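# Fork the loose switch onto the yellow-taped rack rails

## Task

With the fork, carry the unscrewed switch to the rack and set it on the rail pair marked with yellow tape, pushed all the way in. The rack is free-standing: it may tilt only a little at most (more fails the task) and must finish in its original spot.

## Robot and tools

Robot: one six-joint arm (Elite-style, UR joint layout) whose URDF root sits at (0, 0, +0.094) m in the scene frame, very slightly tilted. It has no gripper. A rigid steel lifting fork is bolted to the flange, and nothing in any call opens, closes or senses it. Loads stay on only through the fork's shape, gravity and friction.

Frames: everything (poses, velocities, targets, offset axes) uses the scene frame. Its origin is on the table top under the arm base, +z is up, and +y is to the left when looking along +x. The tool point is the centre of the gap between the two blades, halfway along them, on the plane of their load-carrying faces. The blades are 240 mm long, 30 mm wide and 8 mm thick, 110 mm apart, and point along the tool point's own -y axis. Their noses are 120 mm toward that -y and the upright back legs 120 mm toward +y. The load faces point along the tool's -z, so the blades are level when tool +z points straight down. If the noses dip, the load slides off. A block juts about 10 cm from the last joint axis toward the fork's -y and rotates with it. A heavy load makes the tool point sag below its target and tilts the fork. Compare the reported pose with what you sent, then send a corrected one.

execute_actions(actions, cameras): actions is a list of actions. Each action is a table of 1 to 15 rows, one row per 1/30 s step, and a short table repeats its final row to fill 15 steps (0.5 s per action). A row is 6 numbers in [-1, 1]: dx, dy, dz, rx, ry, rz. This is an offset, not a pose. It is measured along the scene axes from the Hand target as it stood when that action began, and every row in the action uses that same start. 1.0 equals 0.6 m for dx to dz and 180 degrees for rx to rz. rx, ry, rz form a single rotation vector that turns about the Hand target's position. Sending the same offset again moves the arm further. cameras lists camera names, ["all"] or []. If omitted, you get images only when actions is empty. An unknown name invalidates the call. An empty actions list returns the scene number, the task and full state.

move(target, speed, blend, blocking, cameras): a straight-line path for the tool point. target is either one 6-number row or a list of up to 15 rows, in the same offset units and scene axes as above. Every row counts from the same starting Hand target, not from the row before it. speed is the top path speed in m/s, from 0.002 to 3.2 (default 0.25), with rotation capped at twice that value in rad/s. It can be one number or one per target. blend, in m, rounds corners between listed targets. The default 0 means a full stop at each one. A path takes at least 0.5 s, and one longer than 10 s ends short. blocking=false returns after about 0.5 s while the motion continues. Paths do not slow for obstacles, and the arm lags and overshoots more at higher speed and near full stretch. Keep paths away from the arm's own base, since passing near it can flip the shoulder posture. The result ends with a move: line. done means it stopped within 3 mm and 2 degrees of the target. Other outcomes are off_target, moving, held (a check withheld steps or the clearance check stopped the path) and fault. limits=paced means the pose was clipped, and limits=held means steps were withheld. Neither done nor off_target tells you about contact.

wait(seconds 0 to 10): the scene runs while the last command is held. A running move continues. stop(): brakes a running move, which needs some room to stop. zoom_image(camera, region): camera is cam_head_left, cam_head_right or cam_wrist. region is [x0, y0, x1, y1] in image pixels from the top-left, at most 504 by 504, taken from that camera's newest image. read_manual(section): licence text only. finished_scene(scene): the current scene number. It ends the scene irreversibly, so call it only once the switch sits fully in on the taped rails with the robot clear.

Control details: each step clips the commanded orientation to within 32 degrees of the measured one. The Hand target line shows your last command after clipping, and later offsets start from it. The tool often settles short of it. Waiting does not close the gap, but any new action (even all zeros) asks again. If it still stops short, send the remaining distance as an offset. To release a push, command the target back past the tool point. Commands are smoothed with about 0.15 s lag. Joint target speed limits are 2.09 rad/s (shoulder pan and lift), 2.62 rad/s (elbow) and 3.14 rad/s (wrists).

Results: end_effector_position (m), end_effector_quat_wxyz, velocities (m/s, rad/s), Hand target, Joint positions, and Joint torques. Torques are total drive output, include gravity, carry per-unit offsets and noise, and are positive toward increasing joint angle. Joint velocities within noise means the arm is at rest. Reported positions can be off by a few cm at long reach.

Cameras: cam_head_left and cam_head_right on a fixed stand beside the table, plus cam_wrist on the hand, all 672x504. Calibration is given per scene. The wrist image may lag during motion.

Avoid: a force near 150 N (plus or minus 25) on any part of the arm, tool or load, or joint contact torque at its limit (293, 293, 133, 49.8, 49.8, 49.8 N m). Either one stops the arm for 10 s. The arm is stiff, so even a target slightly beyond a firm contact can fault it. Approach contacts slowly and don't aim far past them. Don't tip or shove the rack, drop the switch, let things fall off the table, or hit fixed objects. Motors heat when holding loads, stretching out or pushing. A MOTOR HOT line appears at 70 °C, and at 85 °C the brakes lock for 30 to 60 s or more. Loose objects may be nudged occasionally. Thinking time lets the scene run on.

Each tool is called as a command line: name --argument value for each argument, lists and objects as JSON in quotes; but a table of rows of numbers goes row by row, as --pt "numbers of a row", without its own name.

## Session

execute_actions --actions '[]'

Scene clock: 0.00 s.
end_effector_position=(+0.6600, +0.2529, +0.3169) end_effector_quat_wxyz=(+0.049, +0.971, +0.235, +0.002)
Joint positions: [3.144 -1.402 1.911 -2.097 -1.658 1.049]
Joint velocities: within noise
Joint torques (N m): no reading
Hand target: +0.6600, +0.2529, +0.3169; +0.049, +0.971, +0.235, +0.002

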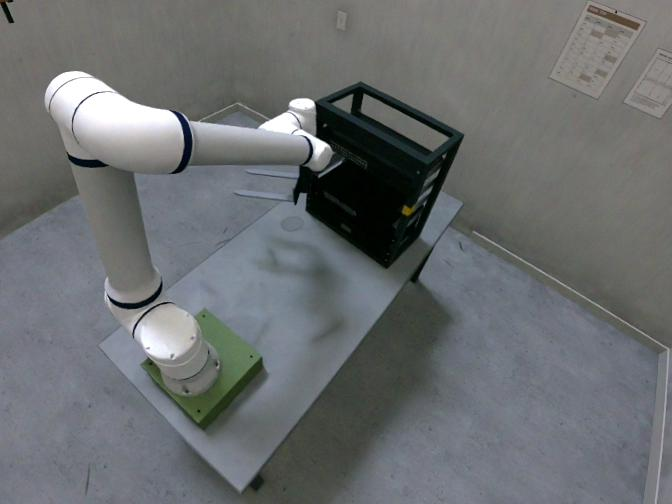

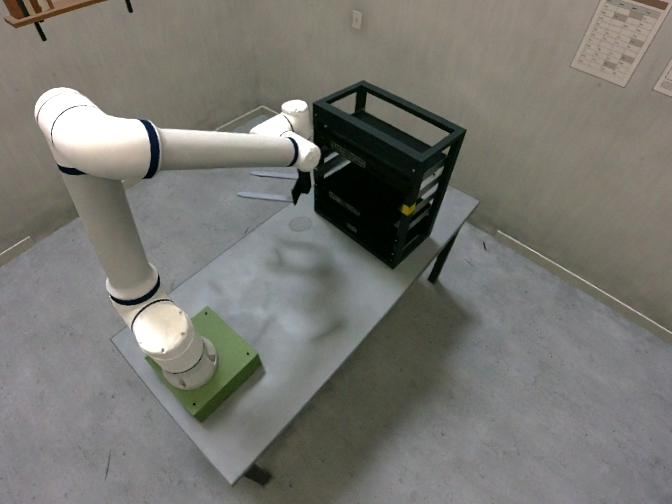

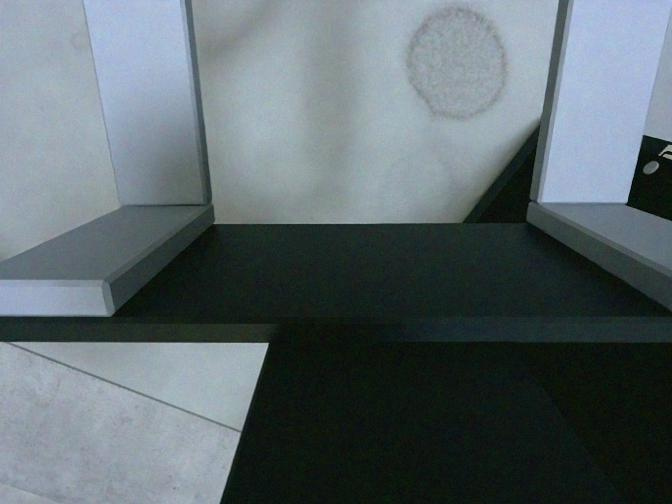

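zoom_image --camera "cam_head_left" --region '[280, 70, 480, 280]'

zoom_image --camera "cam_head_right" --region '[280, 70, 480, 280]'

Scaled by 2.400.

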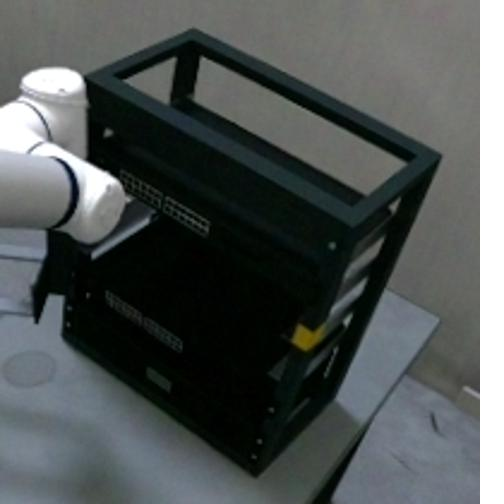

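Scaled by 2.400.

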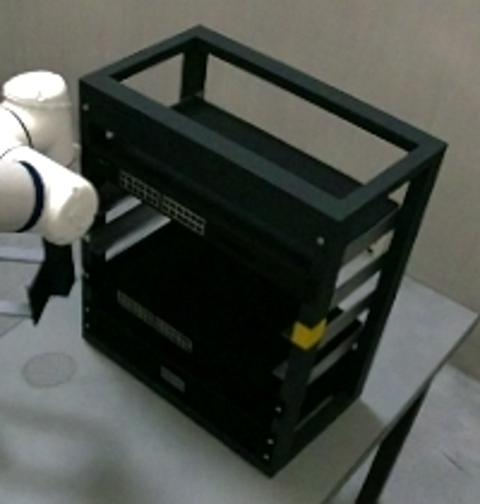

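zoom_image --camera "cam_head_right" --region '[310, 100, 430, 190]'

zoom_image --camera "cam_head_right" --region '[310, 180, 430, 270]'

zoom_image --camera "cam_head_left" --region '[380, 150, 470, 270]'

Scaled by 4.200.

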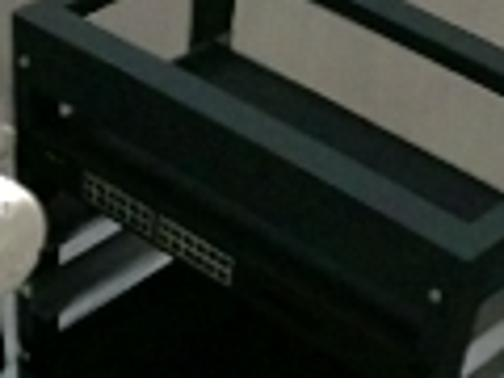

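Scaled by 4.200.

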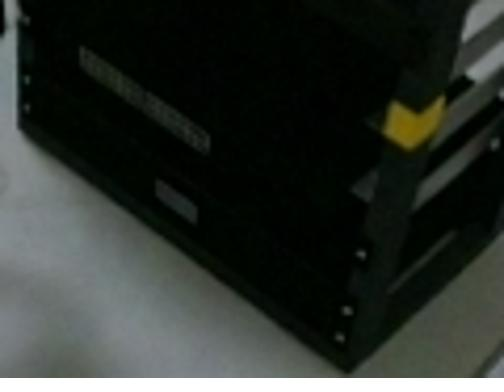

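Scaled by 4.200.

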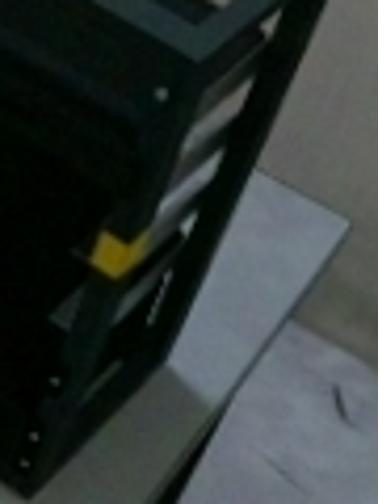

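move --pt "-0.267 -0.1715 0.305 0.0275 -0.0253 -0.6506" --pt "-0.1 -0.1715 0.492 0.4941 -0.3083 -0.4954" --speed '[0.5, 0.5]' --blend '[0.05, 0]' --cameras '["all"]'

Scene clock: 140.97 s.
end_effector_position=(+0.6000, +0.1500, +0.6121) end_effector_quat_wxyz=(-0.478, +0.522, -0.521, +0.478)
Joint positions: [3.082 -1.479 2.67 -4.231 -1.464 3.136]
Joint torques (N m): [10.25 -23.5 -54.41 -10.49 -2.36 3.37]
Hand target: +0.6000, +0.1500, +0.6121; -0.478, +0.522, -0.521, +0.478
Off the commanded pose: 0.000 m, 0 deg.
move: done
camera_calibration:
cam_wrist: T_world_to_cam=[[0.0263339, -0.999553, -0.0141368, 0.15228], [-0.426996, 0.00153945, -0.904252, 0.680755], [0.90387, 0.0298488, -0.426765, -0.191142], [0, 0, 0, 1]] pos_world=[0.459437, 0.15687, 0.536155]

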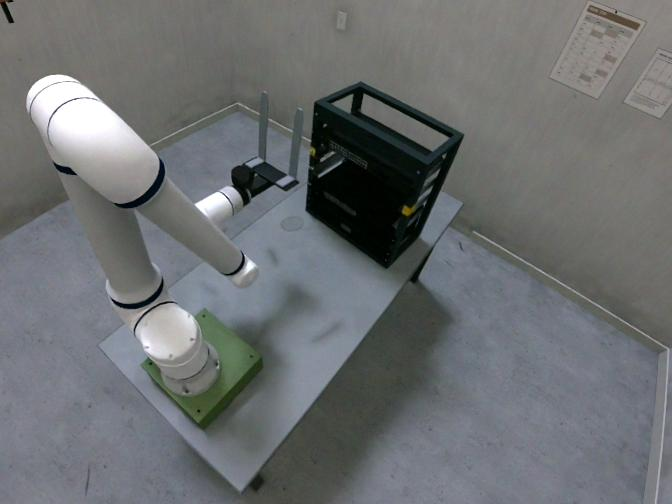

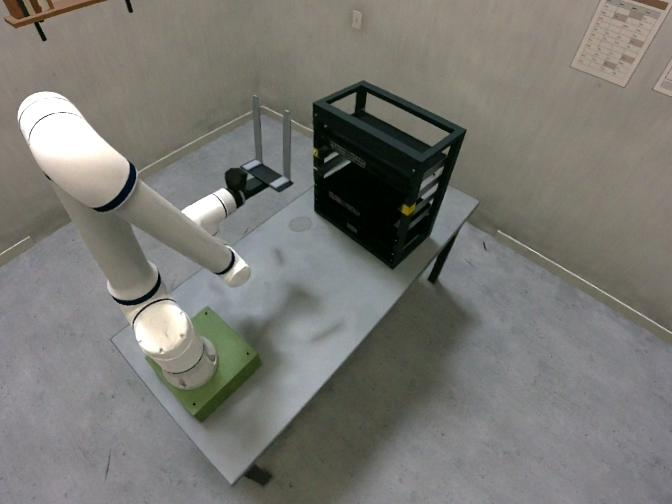

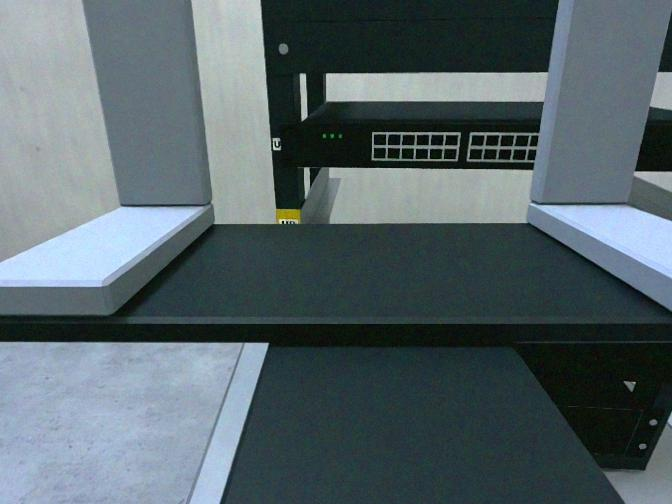

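zoom_image --camera "cam_wrist" --region '[190, 0, 560, 230]'

zoom_image --camera "cam_head_right" --region '[300, 120, 370, 220]'

zoom_image --camera "cam_wrist" --region '[510, 320, 672, 482]'

Scaled by 1.362.

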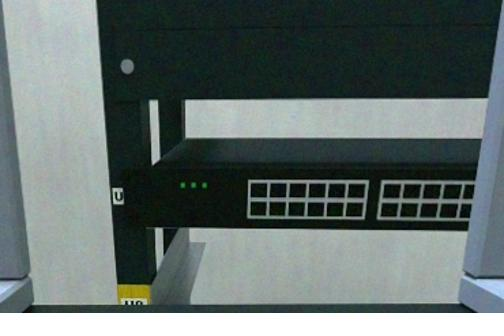

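Scaled by 5.040.

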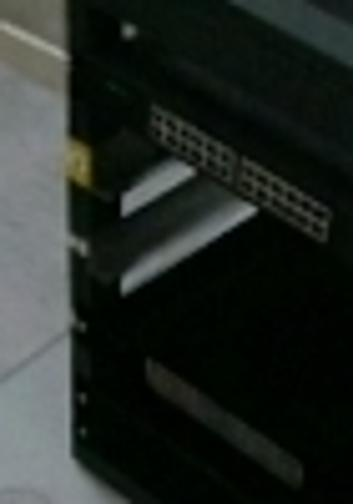

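Scaled by 3.111.

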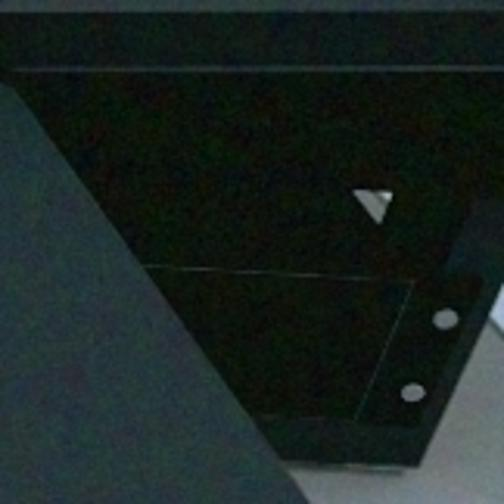

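move --target '[0.03, 0.0, -0.22, 0, 0, 0]' --speed 0.3 --cameras '["cam_wrist"]'

Scene clock: 152.90 s.
end_effector_position=(+0.6180, +0.1500, +0.4801) end_effector_quat_wxyz=(-0.478, +0.522, -0.521, +0.478)
Joint positions: [3.091 -1.006 2.652 -4.688 -1.473 3.137]
Joint torques (N m): [10.3 -44.08 -18.18 -10.7 -2.28 3.26]
Hand target: +0.6180, +0.1500, +0.4801; -0.478, +0.522, -0.521, +0.478
Off the commanded pose: 0.000 m, 0 deg.
move: done
camera_calibration:
cam_wrist: T_world_to_cam=[[0.0263358, -0.999553, -0.0141347, 0.149939], [-0.426914, 0.00153947, -0.904291, 0.569056], [0.903909, 0.0298495, -0.426683, -0.263796], [0, 0, 0, 1]] pos_world=[0.477437, 0.15687, 0.404154]
Images, in order (width x height): cam_wrist 672x504.

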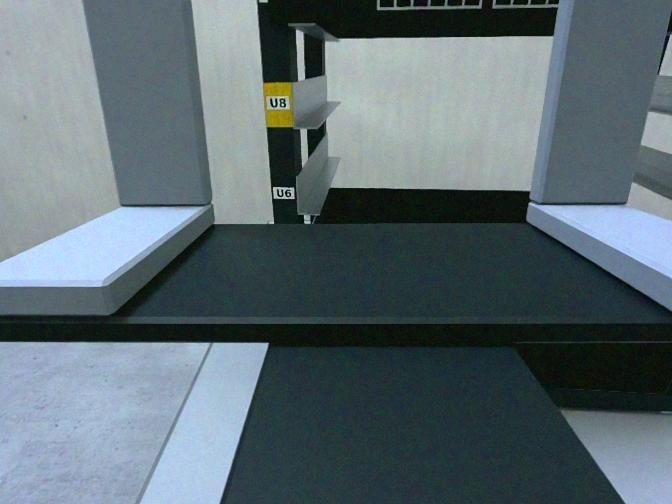

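zoom_image --camera "cam_wrist" --region '[70, 160, 250, 340]'

zoom_image --camera "cam_wrist" --region '[490, 160, 670, 340]'

zoom_image --camera "cam_wrist" --region '[230, 0, 400, 225]'

zoom_image --camera "cam_wrist" --region '[400, 0, 672, 225]'

Scaled by 2.800.

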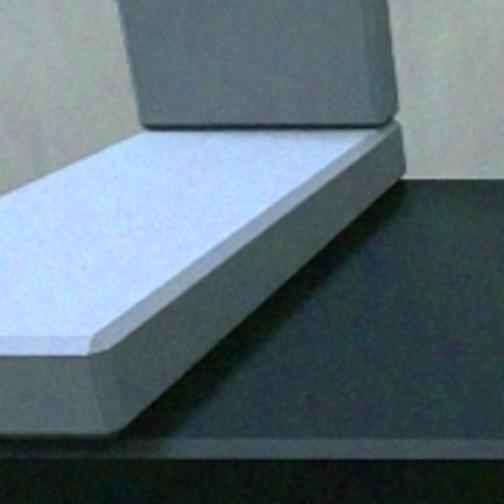

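Scaled by 2.800.

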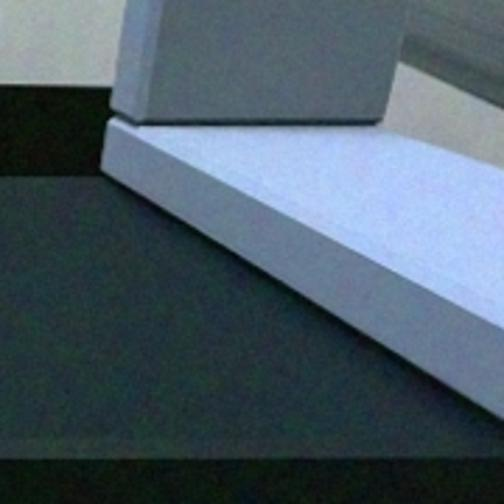

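Scaled by 2.240.

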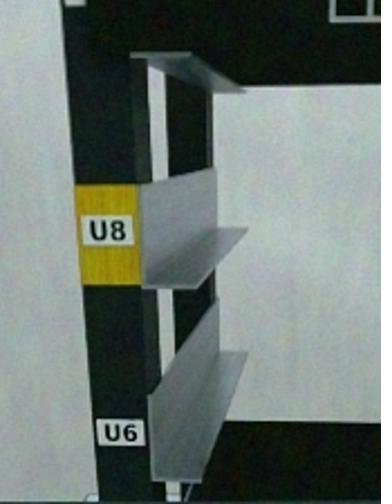

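Scaled by 1.853.

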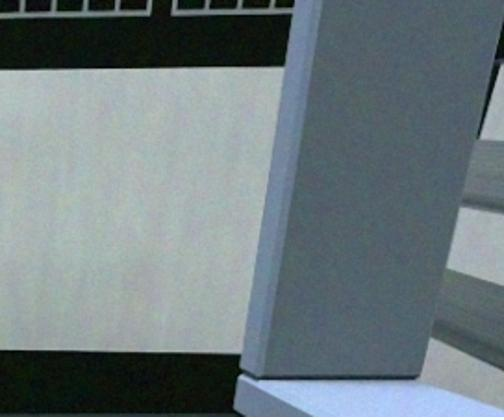

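move --target '[-0.03, -0.75, 0.06, 0, 0, 0]' --speed 0.4 --cameras '["cam_wrist"]'

Scene clock: 251.50 s.
end_effector_position=(+0.6000, -0.2999, +0.5161) end_effector_quat_wxyz=(-0.478, +0.522, -0.521, +0.478)
Joint positions: [1.959 -1.117 2.546 -4.28 -0.355 2.873]
Joint torques (N m): [-21.84 -72.54 -30.13 -1.38 3.71 -2.31]
Hand target: +0.6000, -0.3000, +0.5161; -0.478, +0.522, -0.521, +0.478
Off the commanded pose: 0.000 m, 0 deg.
move: done
camera_calibration:
cam_wrist: T_world_to_cam=[[0.0262063, -0.999556, -0.014178, -0.298704], [-0.426713, 0.00164052, -0.904386, 0.594549], [0.904007, 0.0297505, -0.426481, -0.219032], [0, 0, 0, 1]] pos_world=[0.459536, -0.29303, 0.440054]
Images, in order (width x height): cam_wrist 672x504.

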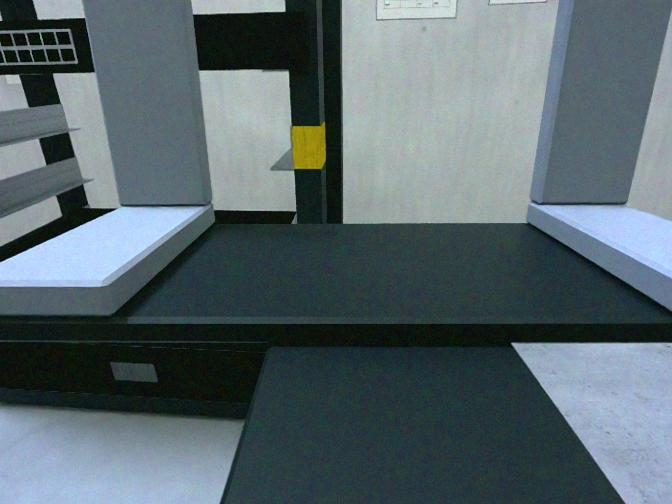

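zoom_image --camera "cam_wrist" --region '[190, 0, 360, 230]'

zoom_image --camera "cam_wrist" --region '[0, 0, 200, 250]'

zoom_image --camera "cam_head_right" --region '[300, 80, 420, 200]'

Scaled by 2.191.

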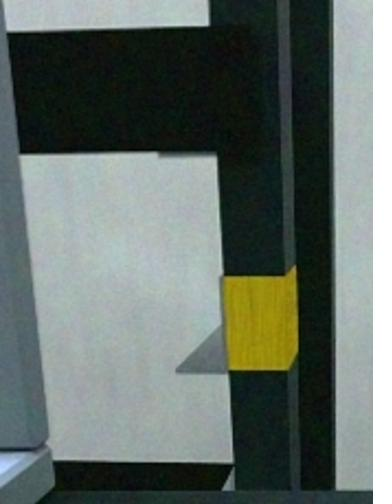

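Scaled by 2.016.

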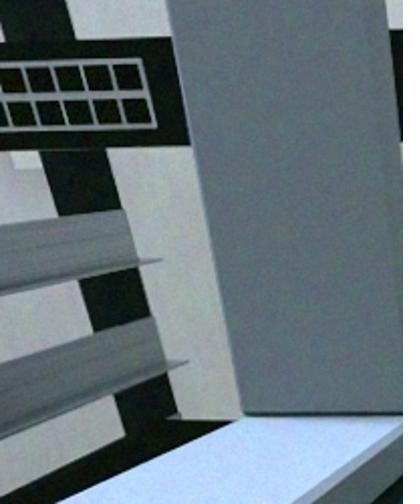

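This scene's latest camera images include none from cam_head_right. They are from: cam_wrist. cam_head_right's image comes with the result of a call that names it in "cameras".

wait --seconds 0 --cameras '["all"]'

zoom_image --camera "cam_head_left" --region '[300, 70, 390, 130]'

zoom_image --camera "cam_head_left" --region '[390, 110, 480, 170]'

zoom_image --camera "cam_head_right" --region '[300, 70, 390, 130]'

zoom_image --camera "cam_head_right" --region '[390, 110, 480, 170]'

zoom_image --camera "cam_head_right" --region '[300, 130, 390, 220]'

zoom_image --camera "cam_head_right" --region '[370, 190, 460, 280]'

Scene clock: 271.60 s.
end_effector_position=(+0.6000, -0.3000, +0.5161) end_effector_quat_wxyz=(-0.478, +0.522, -0.521, +0.478)
Joint positions: [1.959 -1.117 2.546 -4.279 -0.355 2.873]
Joint torques (N m): [-21.17 -72.19 -30.58 -1.33 3.89 -2.16]
Hand target: +0.6000, -0.3000, +0.5161; -0.478, +0.522, -0.521, +0.478
Off the commanded pose: 0.000 m, 0 deg.
camera_calibration:
cam_wrist: T_world_to_cam=[[0.0263382, -0.999553, -0.0141301, -0.298785], [-0.426712, 0.00154089, -0.904386, 0.59452], [0.904004, 0.0298494, -0.426481, -0.219002], [0, 0, 0, 1]] pos_world=[0.459537, -0.29303, 0.440054]

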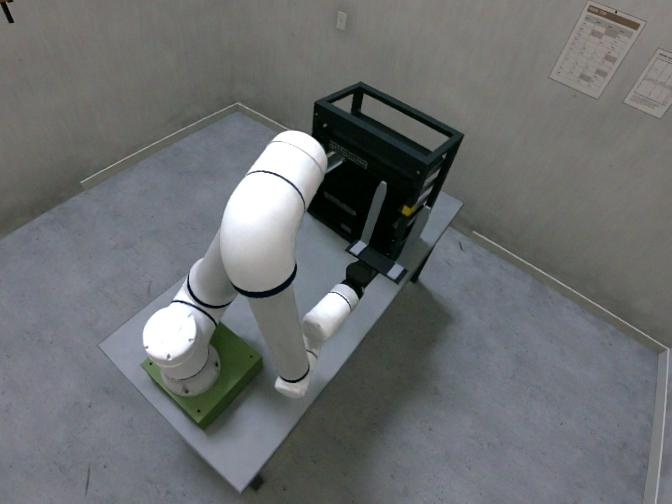

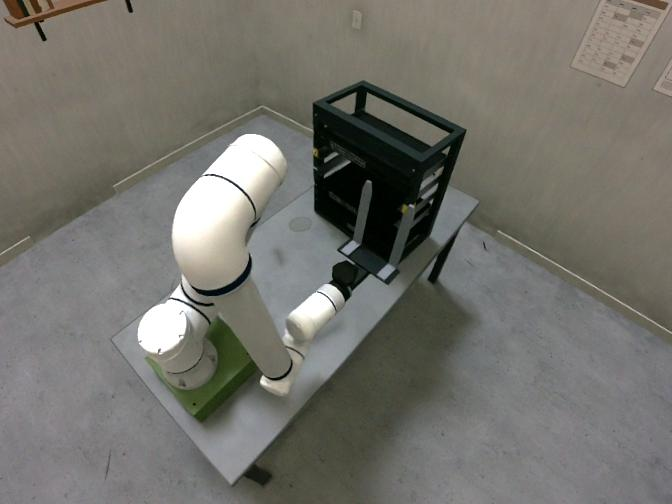

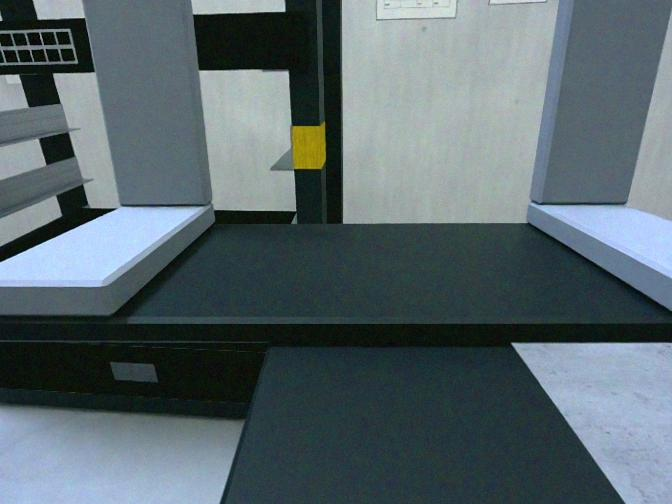

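Scaled by 5.600.

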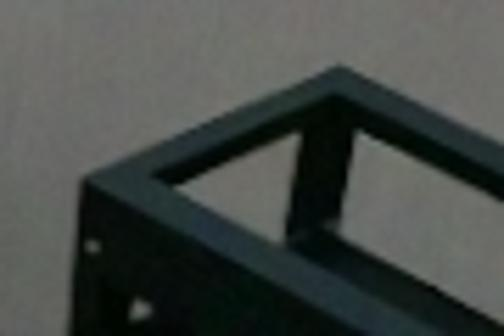

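Scaled by 5.600.

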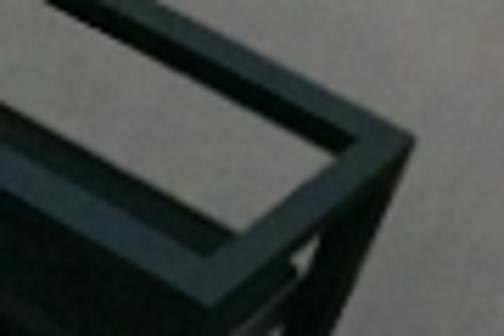

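Scaled by 5.600.

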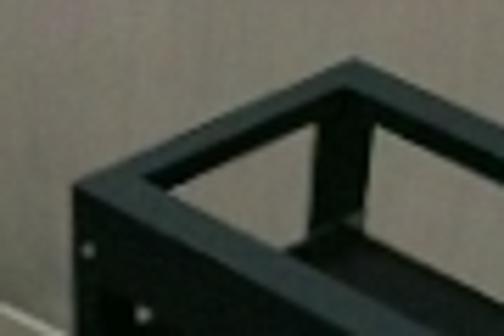

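Scaled by 5.600.

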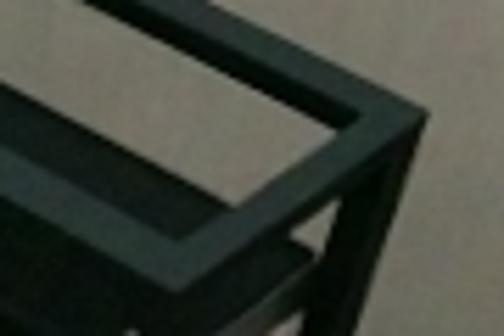

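Scaled by 5.600.

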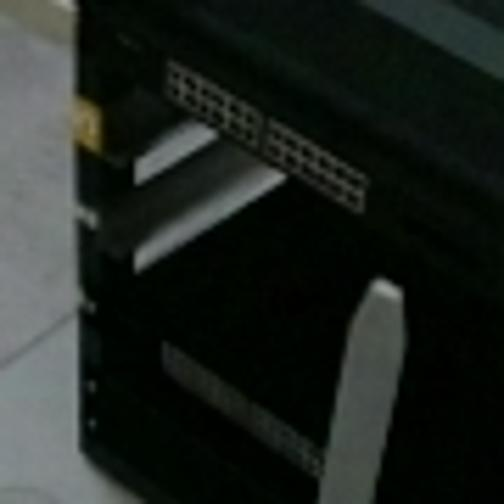

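Scaled by 5.600.

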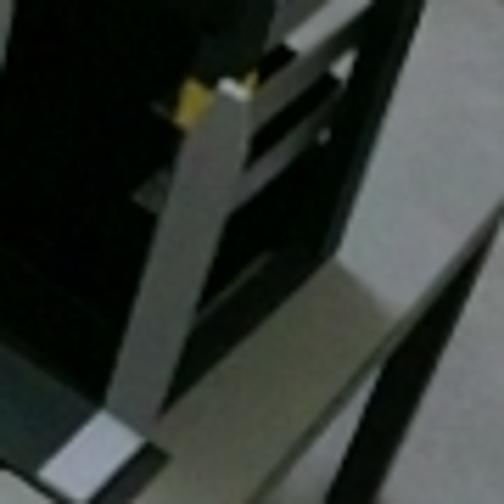

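zoom_image --camera "cam_head_left" --region '[360, 160, 450, 220]'

move --target '[0.0, 0.0, -0.15, 0, 0, 0]' --speed 0.3 --cameras '["cam_wrist"]'

zoom_image --camera "cam_wrist" --region '[190, 0, 360, 230]'

Scaled by 5.600.

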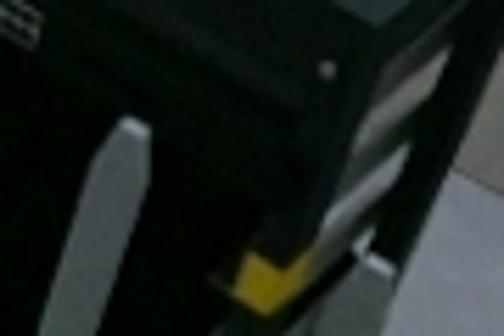

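Scene clock: 361.17 s.
end_effector_position=(+0.6000, -0.3000, +0.4261) end_effector_quat_wxyz=(-0.478, +0.522, -0.521, +0.478) end_effector_velocity=(+0.000, +0.000, -0.001) end_effector_angular_velocity=(-0.001, -0.001, +0.000)
Joint positions: [1.957 -0.86 2.523 -4.51 -0.352 2.87]
Joint velocities: [0 0.003 -0.001 -0.005 0 0.002]
Joint torques (N m): [9.97 -52.09 -11.39 -6.04 -0.39 3.54]
Hand target: +0.6000, -0.3000, +0.4261; -0.478, +0.522, -0.521, +0.478
Off the commanded pose: 0.000 m, 0 deg.
move: done
camera_calibration:
cam_wrist: T_world_to_cam=[[0.0263358, -0.999553, -0.0141347, -0.300152], [-0.426914, 0.00153947, -0.904291, 0.513276], [0.903909, 0.0298495, -0.426683, -0.257225], [0, 0, 0, 1]] pos_world=[0.459537, -0.29313, 0.350154]
Images, in order (width x height): cam_wrist 672x504.

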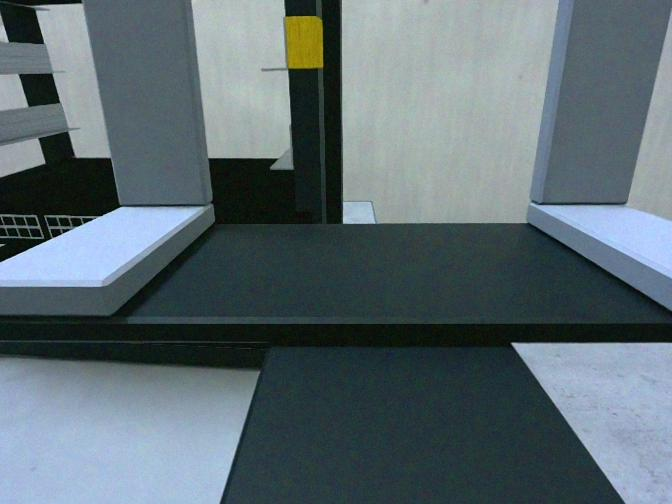

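Scaled by 2.191.

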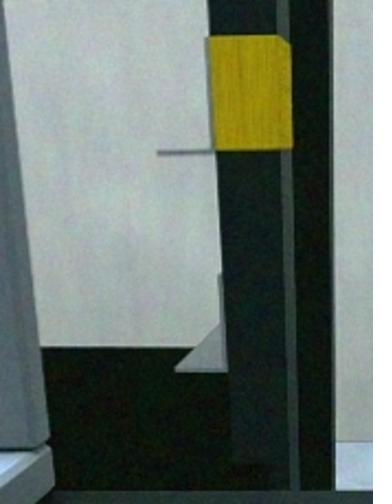

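move --pt "0.0333 0.25 0.0398 0.01648 0.4720 -0.01799" --pt "0.1707 0.4982 -0.0518 0.01648 0.4720 -0.01799" --speed '[0.4, 0.3]' --blend '[0.04, 0]' --cameras '["all"]'

zoom_image --camera "cam_head_left" --region '[290, 120, 380, 210]'

zoom_image --camera "cam_head_right" --region '[290, 120, 380, 210]'

Scene clock: 398.00 s.
end_effector_position=(+0.7023, -0.0012, +0.3950) end_effector_quat_wxyz=(+0.000, +0.682, -0.731, +0.000)
Joint positions: [2.875 -1.765 2.132 -1.924 -1.567 2.897]
Joint torques (N m): [10.54 -26.7 -98.05 -10.35 -2.16 3.15]
Hand target: +0.7024, -0.0011, +0.3950; +0.000, +0.682, -0.731, +0.000
Off the commanded pose: 0.000 m, 0 deg.
move: done
camera_calibration:
cam_wrist: T_world_to_cam=[[-0.0814762, -0.996297, -0.0274602, 0.0763745], [-0.935736, 0.0669792, 0.346283, 0.391781], [-0.343161, 0.0539094, -0.937728, 0.705895], [0, 0, 0, 1]] pos_world=[0.615062, 0.0117961, 0.528368]

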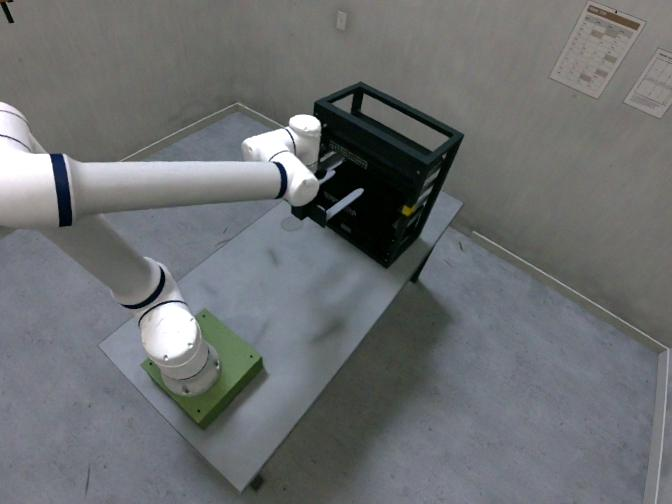

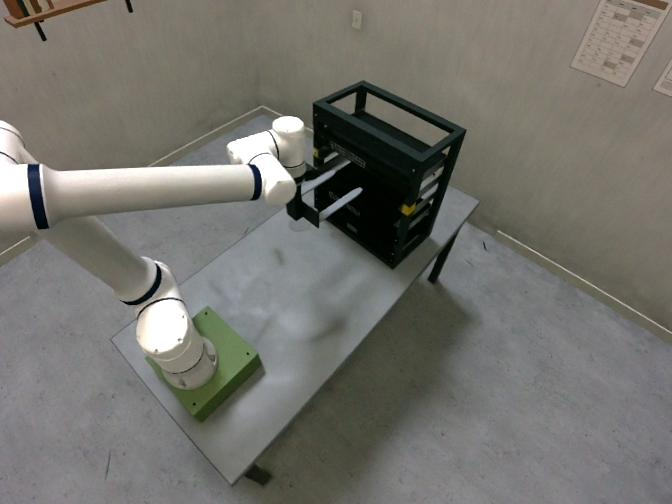

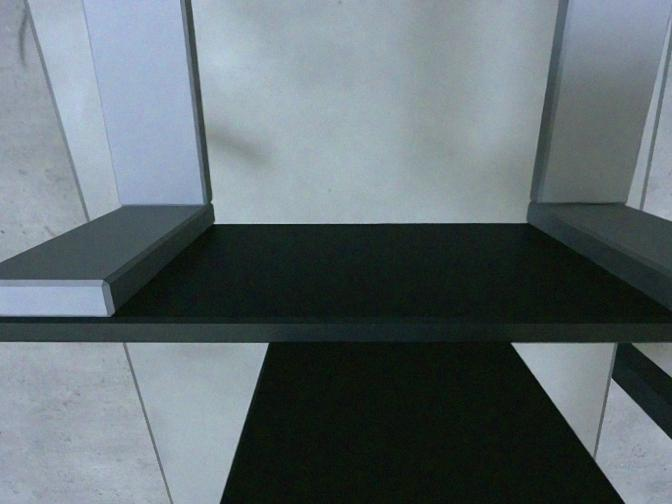

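Scaled by 5.600.

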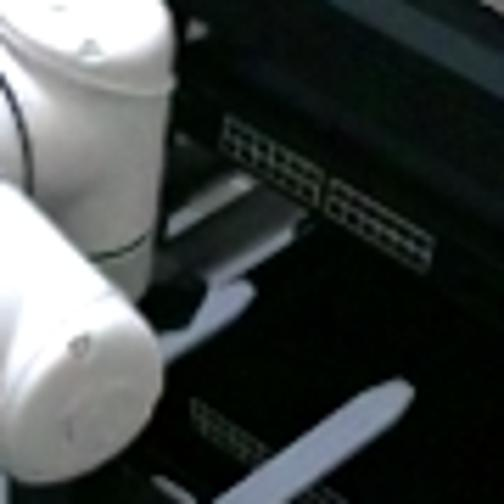

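Scaled by 5.600.

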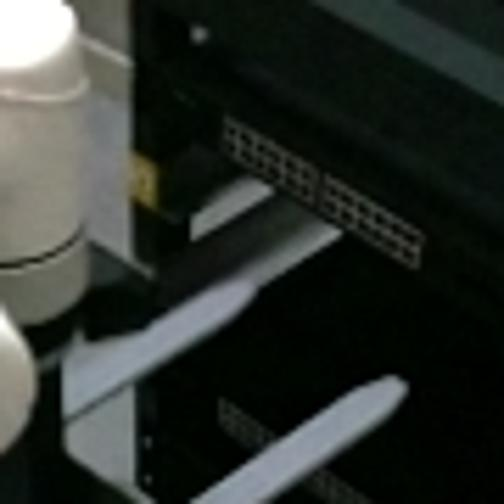

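move --pt "0.3475 -0.0293 0.0 0 0 0" --pt "0.3475 -0.0293 0.06 0 0 0" --speed '[0.15, 0.1]' --blend '[0, 0]' --cameras '["all"]'

zoom_image --camera "cam_head_left" --region '[290, 120, 380, 210]'

zoom_image --camera "cam_head_right" --region '[290, 120, 380, 210]'

Scene clock: 439.97 s.
end_effector_position=(+0.9109, -0.0186, +0.4308) end_effector_quat_wxyz=(+0.000, +0.682, -0.731, +0.000)
Joint positions: [2.939 -1.426 1.742 -1.872 -1.567 2.961]
Joint torques (N m): [-14.7 -90.08 -99.08 -5.41 -1.34 -1.52]
Hand target: +0.9109, -0.0186, +0.4310; +0.000, +0.682, -0.731, +0.000
Off the commanded pose: 0.000 m, 0 deg.
move: done
camera_calibration:
cam_wrist: T_world_to_cam=[[-0.0814762, -0.996297, -0.0274602, 0.0770152], [-0.935736, 0.0669792, 0.346283, 0.575778], [-0.343161, 0.0539094, -0.937728, 0.811894], [0, 0, 0, 1]] pos_world=[0.823662, -0.00560388, 0.564068]

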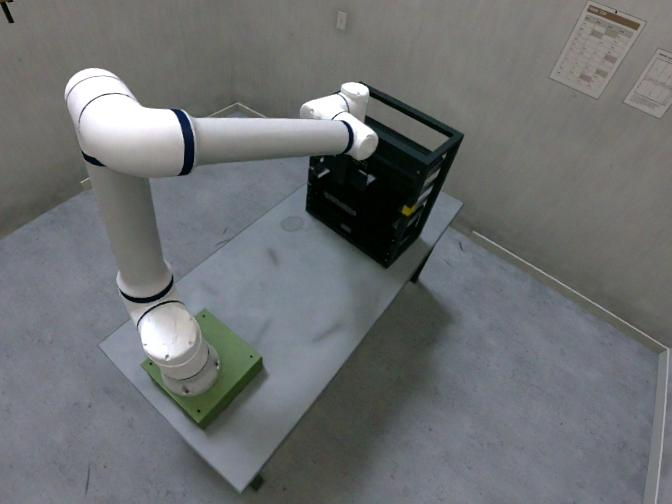

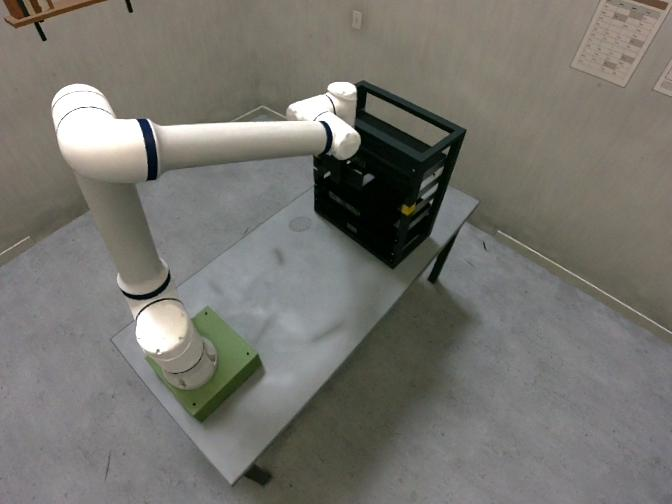

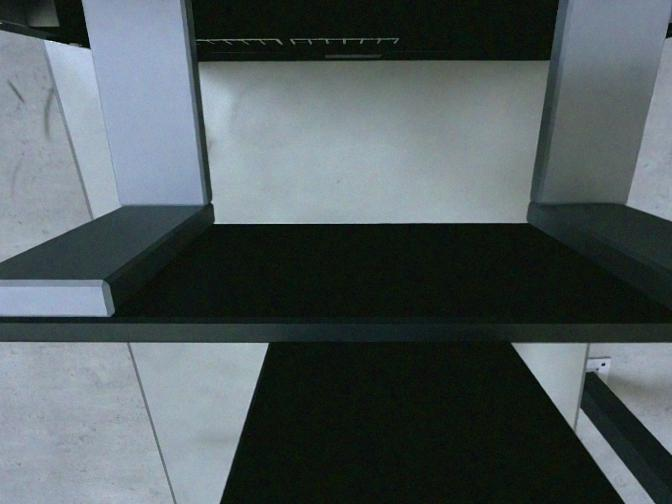

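Scaled by 5.600.

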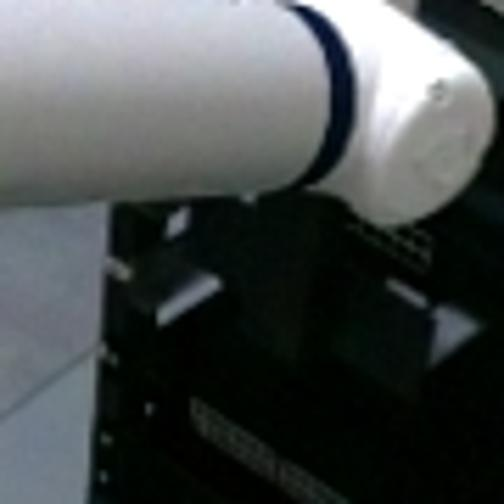

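Scaled by 5.600.

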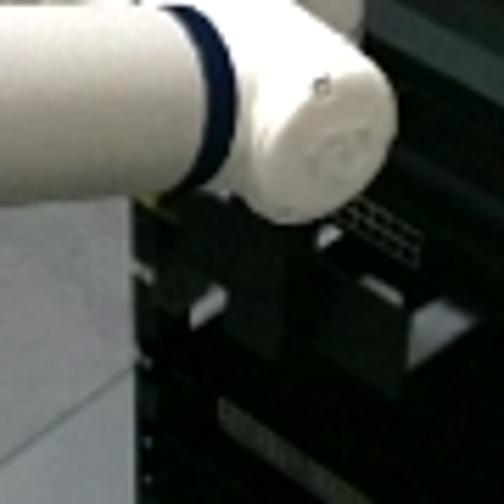

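zoom_image --camera "cam_wrist" --region '[190, 0, 560, 100]'

zoom_image --camera "cam_wrist" --region '[190, 20, 300, 80]'

zoom_image --camera "cam_wrist" --region '[450, 20, 560, 80]'

Scaled by 1.362.

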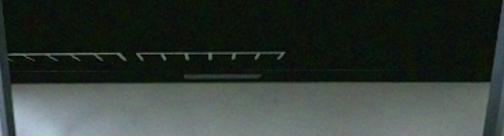

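Scaled by 4.582.

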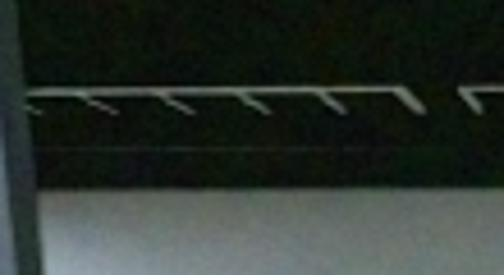

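Scaled by 4.582.

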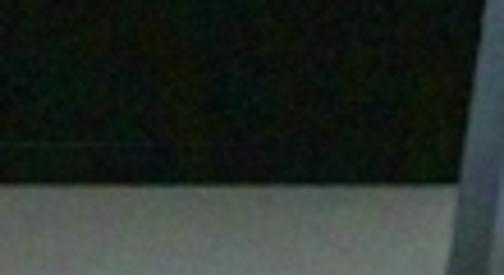

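move --target '[0, 0, 0.0333, 0, 0, 0]' --speed 0.025 --cameras '["cam_wrist", "cam_head_right"]'

Scene clock: 482.87 s.
end_effector_position=(+0.9109, -0.0186, +0.4508) end_effector_quat_wxyz=(+0.000, +0.682, -0.731, +0.000) end_effector_velocity=(-0.001, +0.000, +0.000) end_effector_angular_velocity=(+0.001, +0.003, +0.000)
Joint positions: [2.939 -1.435 1.716 -1.837 -1.567 2.961]
Joint velocities: [0 -0.001 -0.002 0.005 0 0]
Joint torques (N m): [-21.33 -126.19 -142.89 -18.08 3.44 -2.14]
Hand target: +0.9109, -0.0186, +0.4510; +0.000, +0.682, -0.731, +0.000
Off the commanded pose: 0.000 m, 0 deg.
move: done
camera_calibration:
cam_wrist: T_world_to_cam=[[-0.0814762, -0.996297, -0.0274602, 0.0775644], [-0.935736, 0.0669792, 0.346283, 0.568853], [-0.343161, 0.0539094, -0.937728, 0.830648], [0, 0, 0, 1]] pos_world=[0.823662, -0.00560388, 0.584068]
Images, in order (width x height): cam_head_right 672x504, cam_wrist 672x504.

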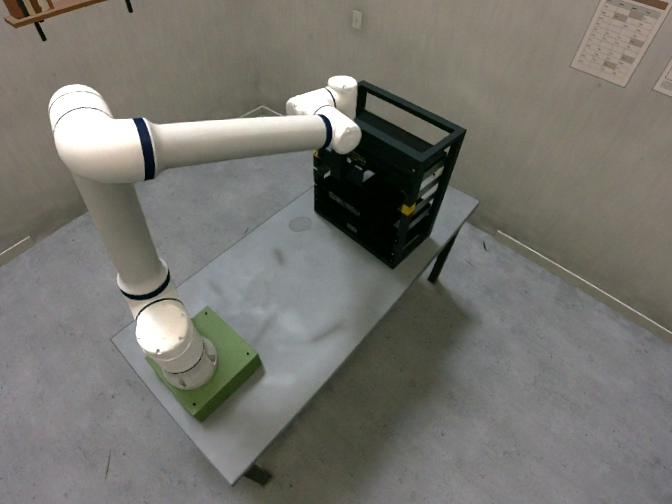

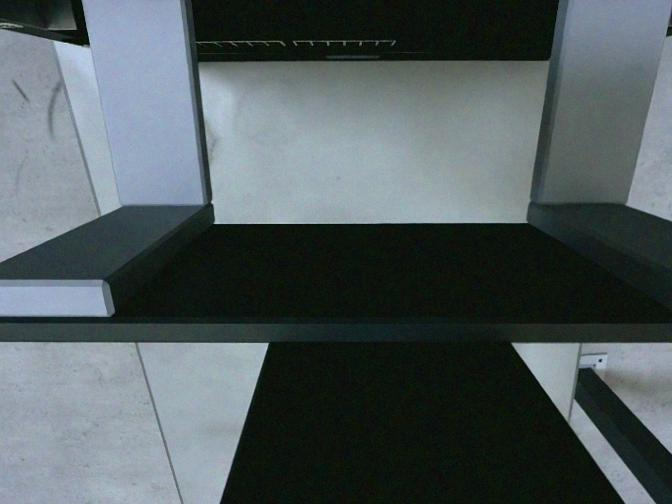

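zoom_image --camera "cam_head_right" --region '[310, 140, 400, 200]'

zoom_image --camera "cam_head_right" --region '[390, 150, 450, 220]'

Scaled by 5.600.

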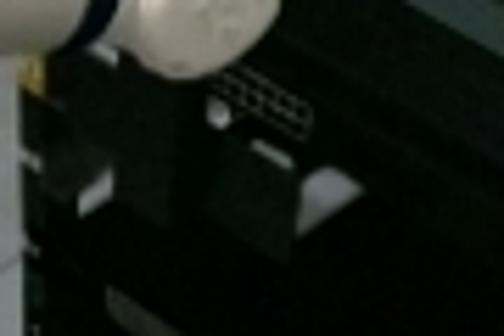

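Scaled by 7.200.

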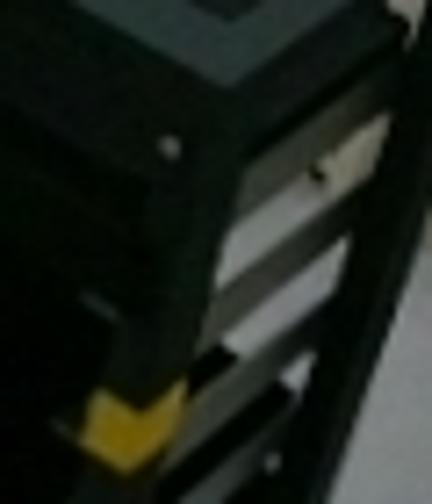

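move --target '[-0.4736, 0.0364, 0.0, 0, 0, 0]' --speed 0.12 --cameras '["all"]'

zoom_image --camera "cam_head_right" --region '[280, 70, 480, 270]'

zoom_image --camera "cam_head_left" --region '[280, 70, 480, 270]'

Scene clock: 496.87 s.
end_effector_position=(+0.6269, +0.0032, +0.4510) end_effector_quat_wxyz=(+0.000, +0.682, -0.731, +0.000)
Joint positions: [2.833 -1.943 2.15 -1.764 -1.568 2.855]
Joint torques (N m): [-22.73 -62.37 -120.79 -18.58 3.43 -2.11]
Hand target: +0.6267, +0.0032, +0.4510; +0.000, +0.682, -0.731, +0.000
Off the commanded pose: 0.000 m, 0 deg.
move: done
camera_calibration:
cam_wrist: T_world_to_cam=[[-0.08145, -0.996302, -0.0273639, 0.0760797], [-0.935738, 0.0669881, 0.346277, 0.301578], [-0.343163, 0.0538097, -0.937733, 0.732208], [0, 0, 0, 1]] pos_world=[0.539662, 0.0161963, 0.584268]

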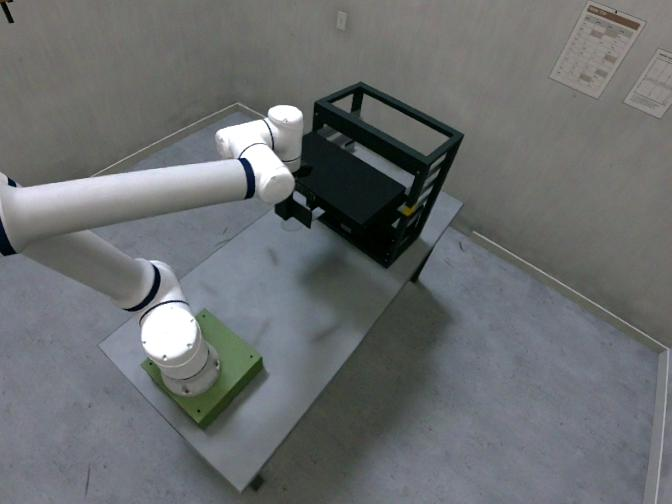

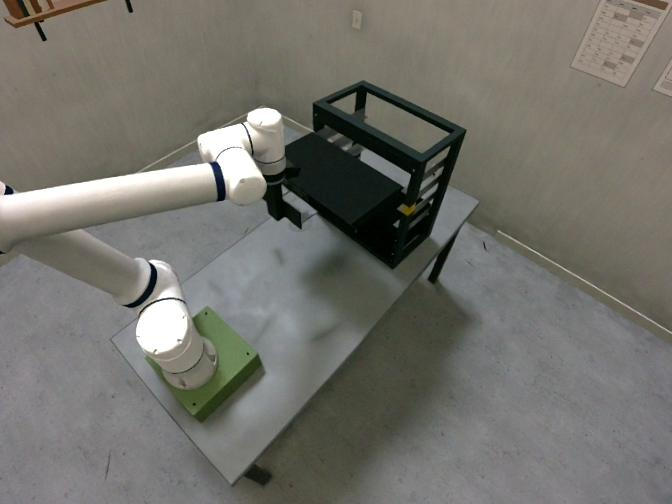

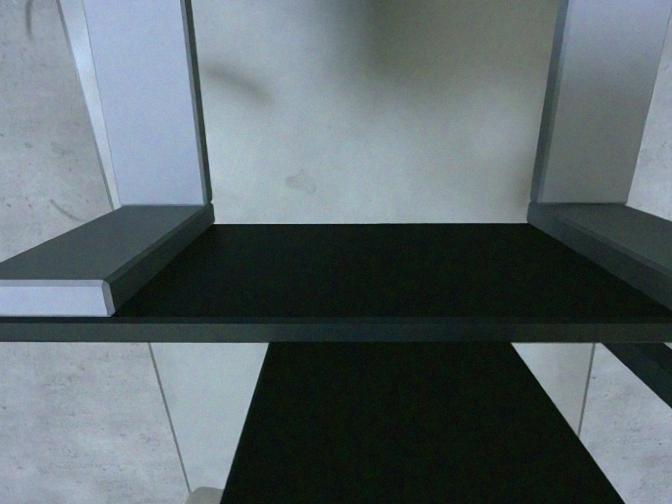

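Scaled by 2.520.

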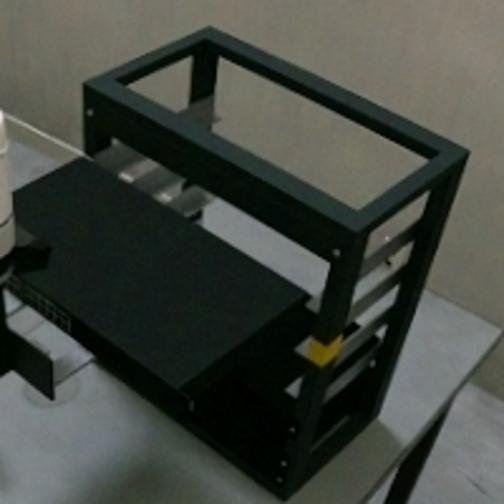

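Scaled by 2.520.

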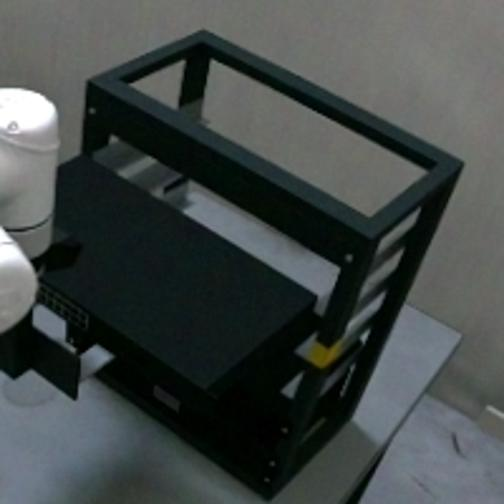

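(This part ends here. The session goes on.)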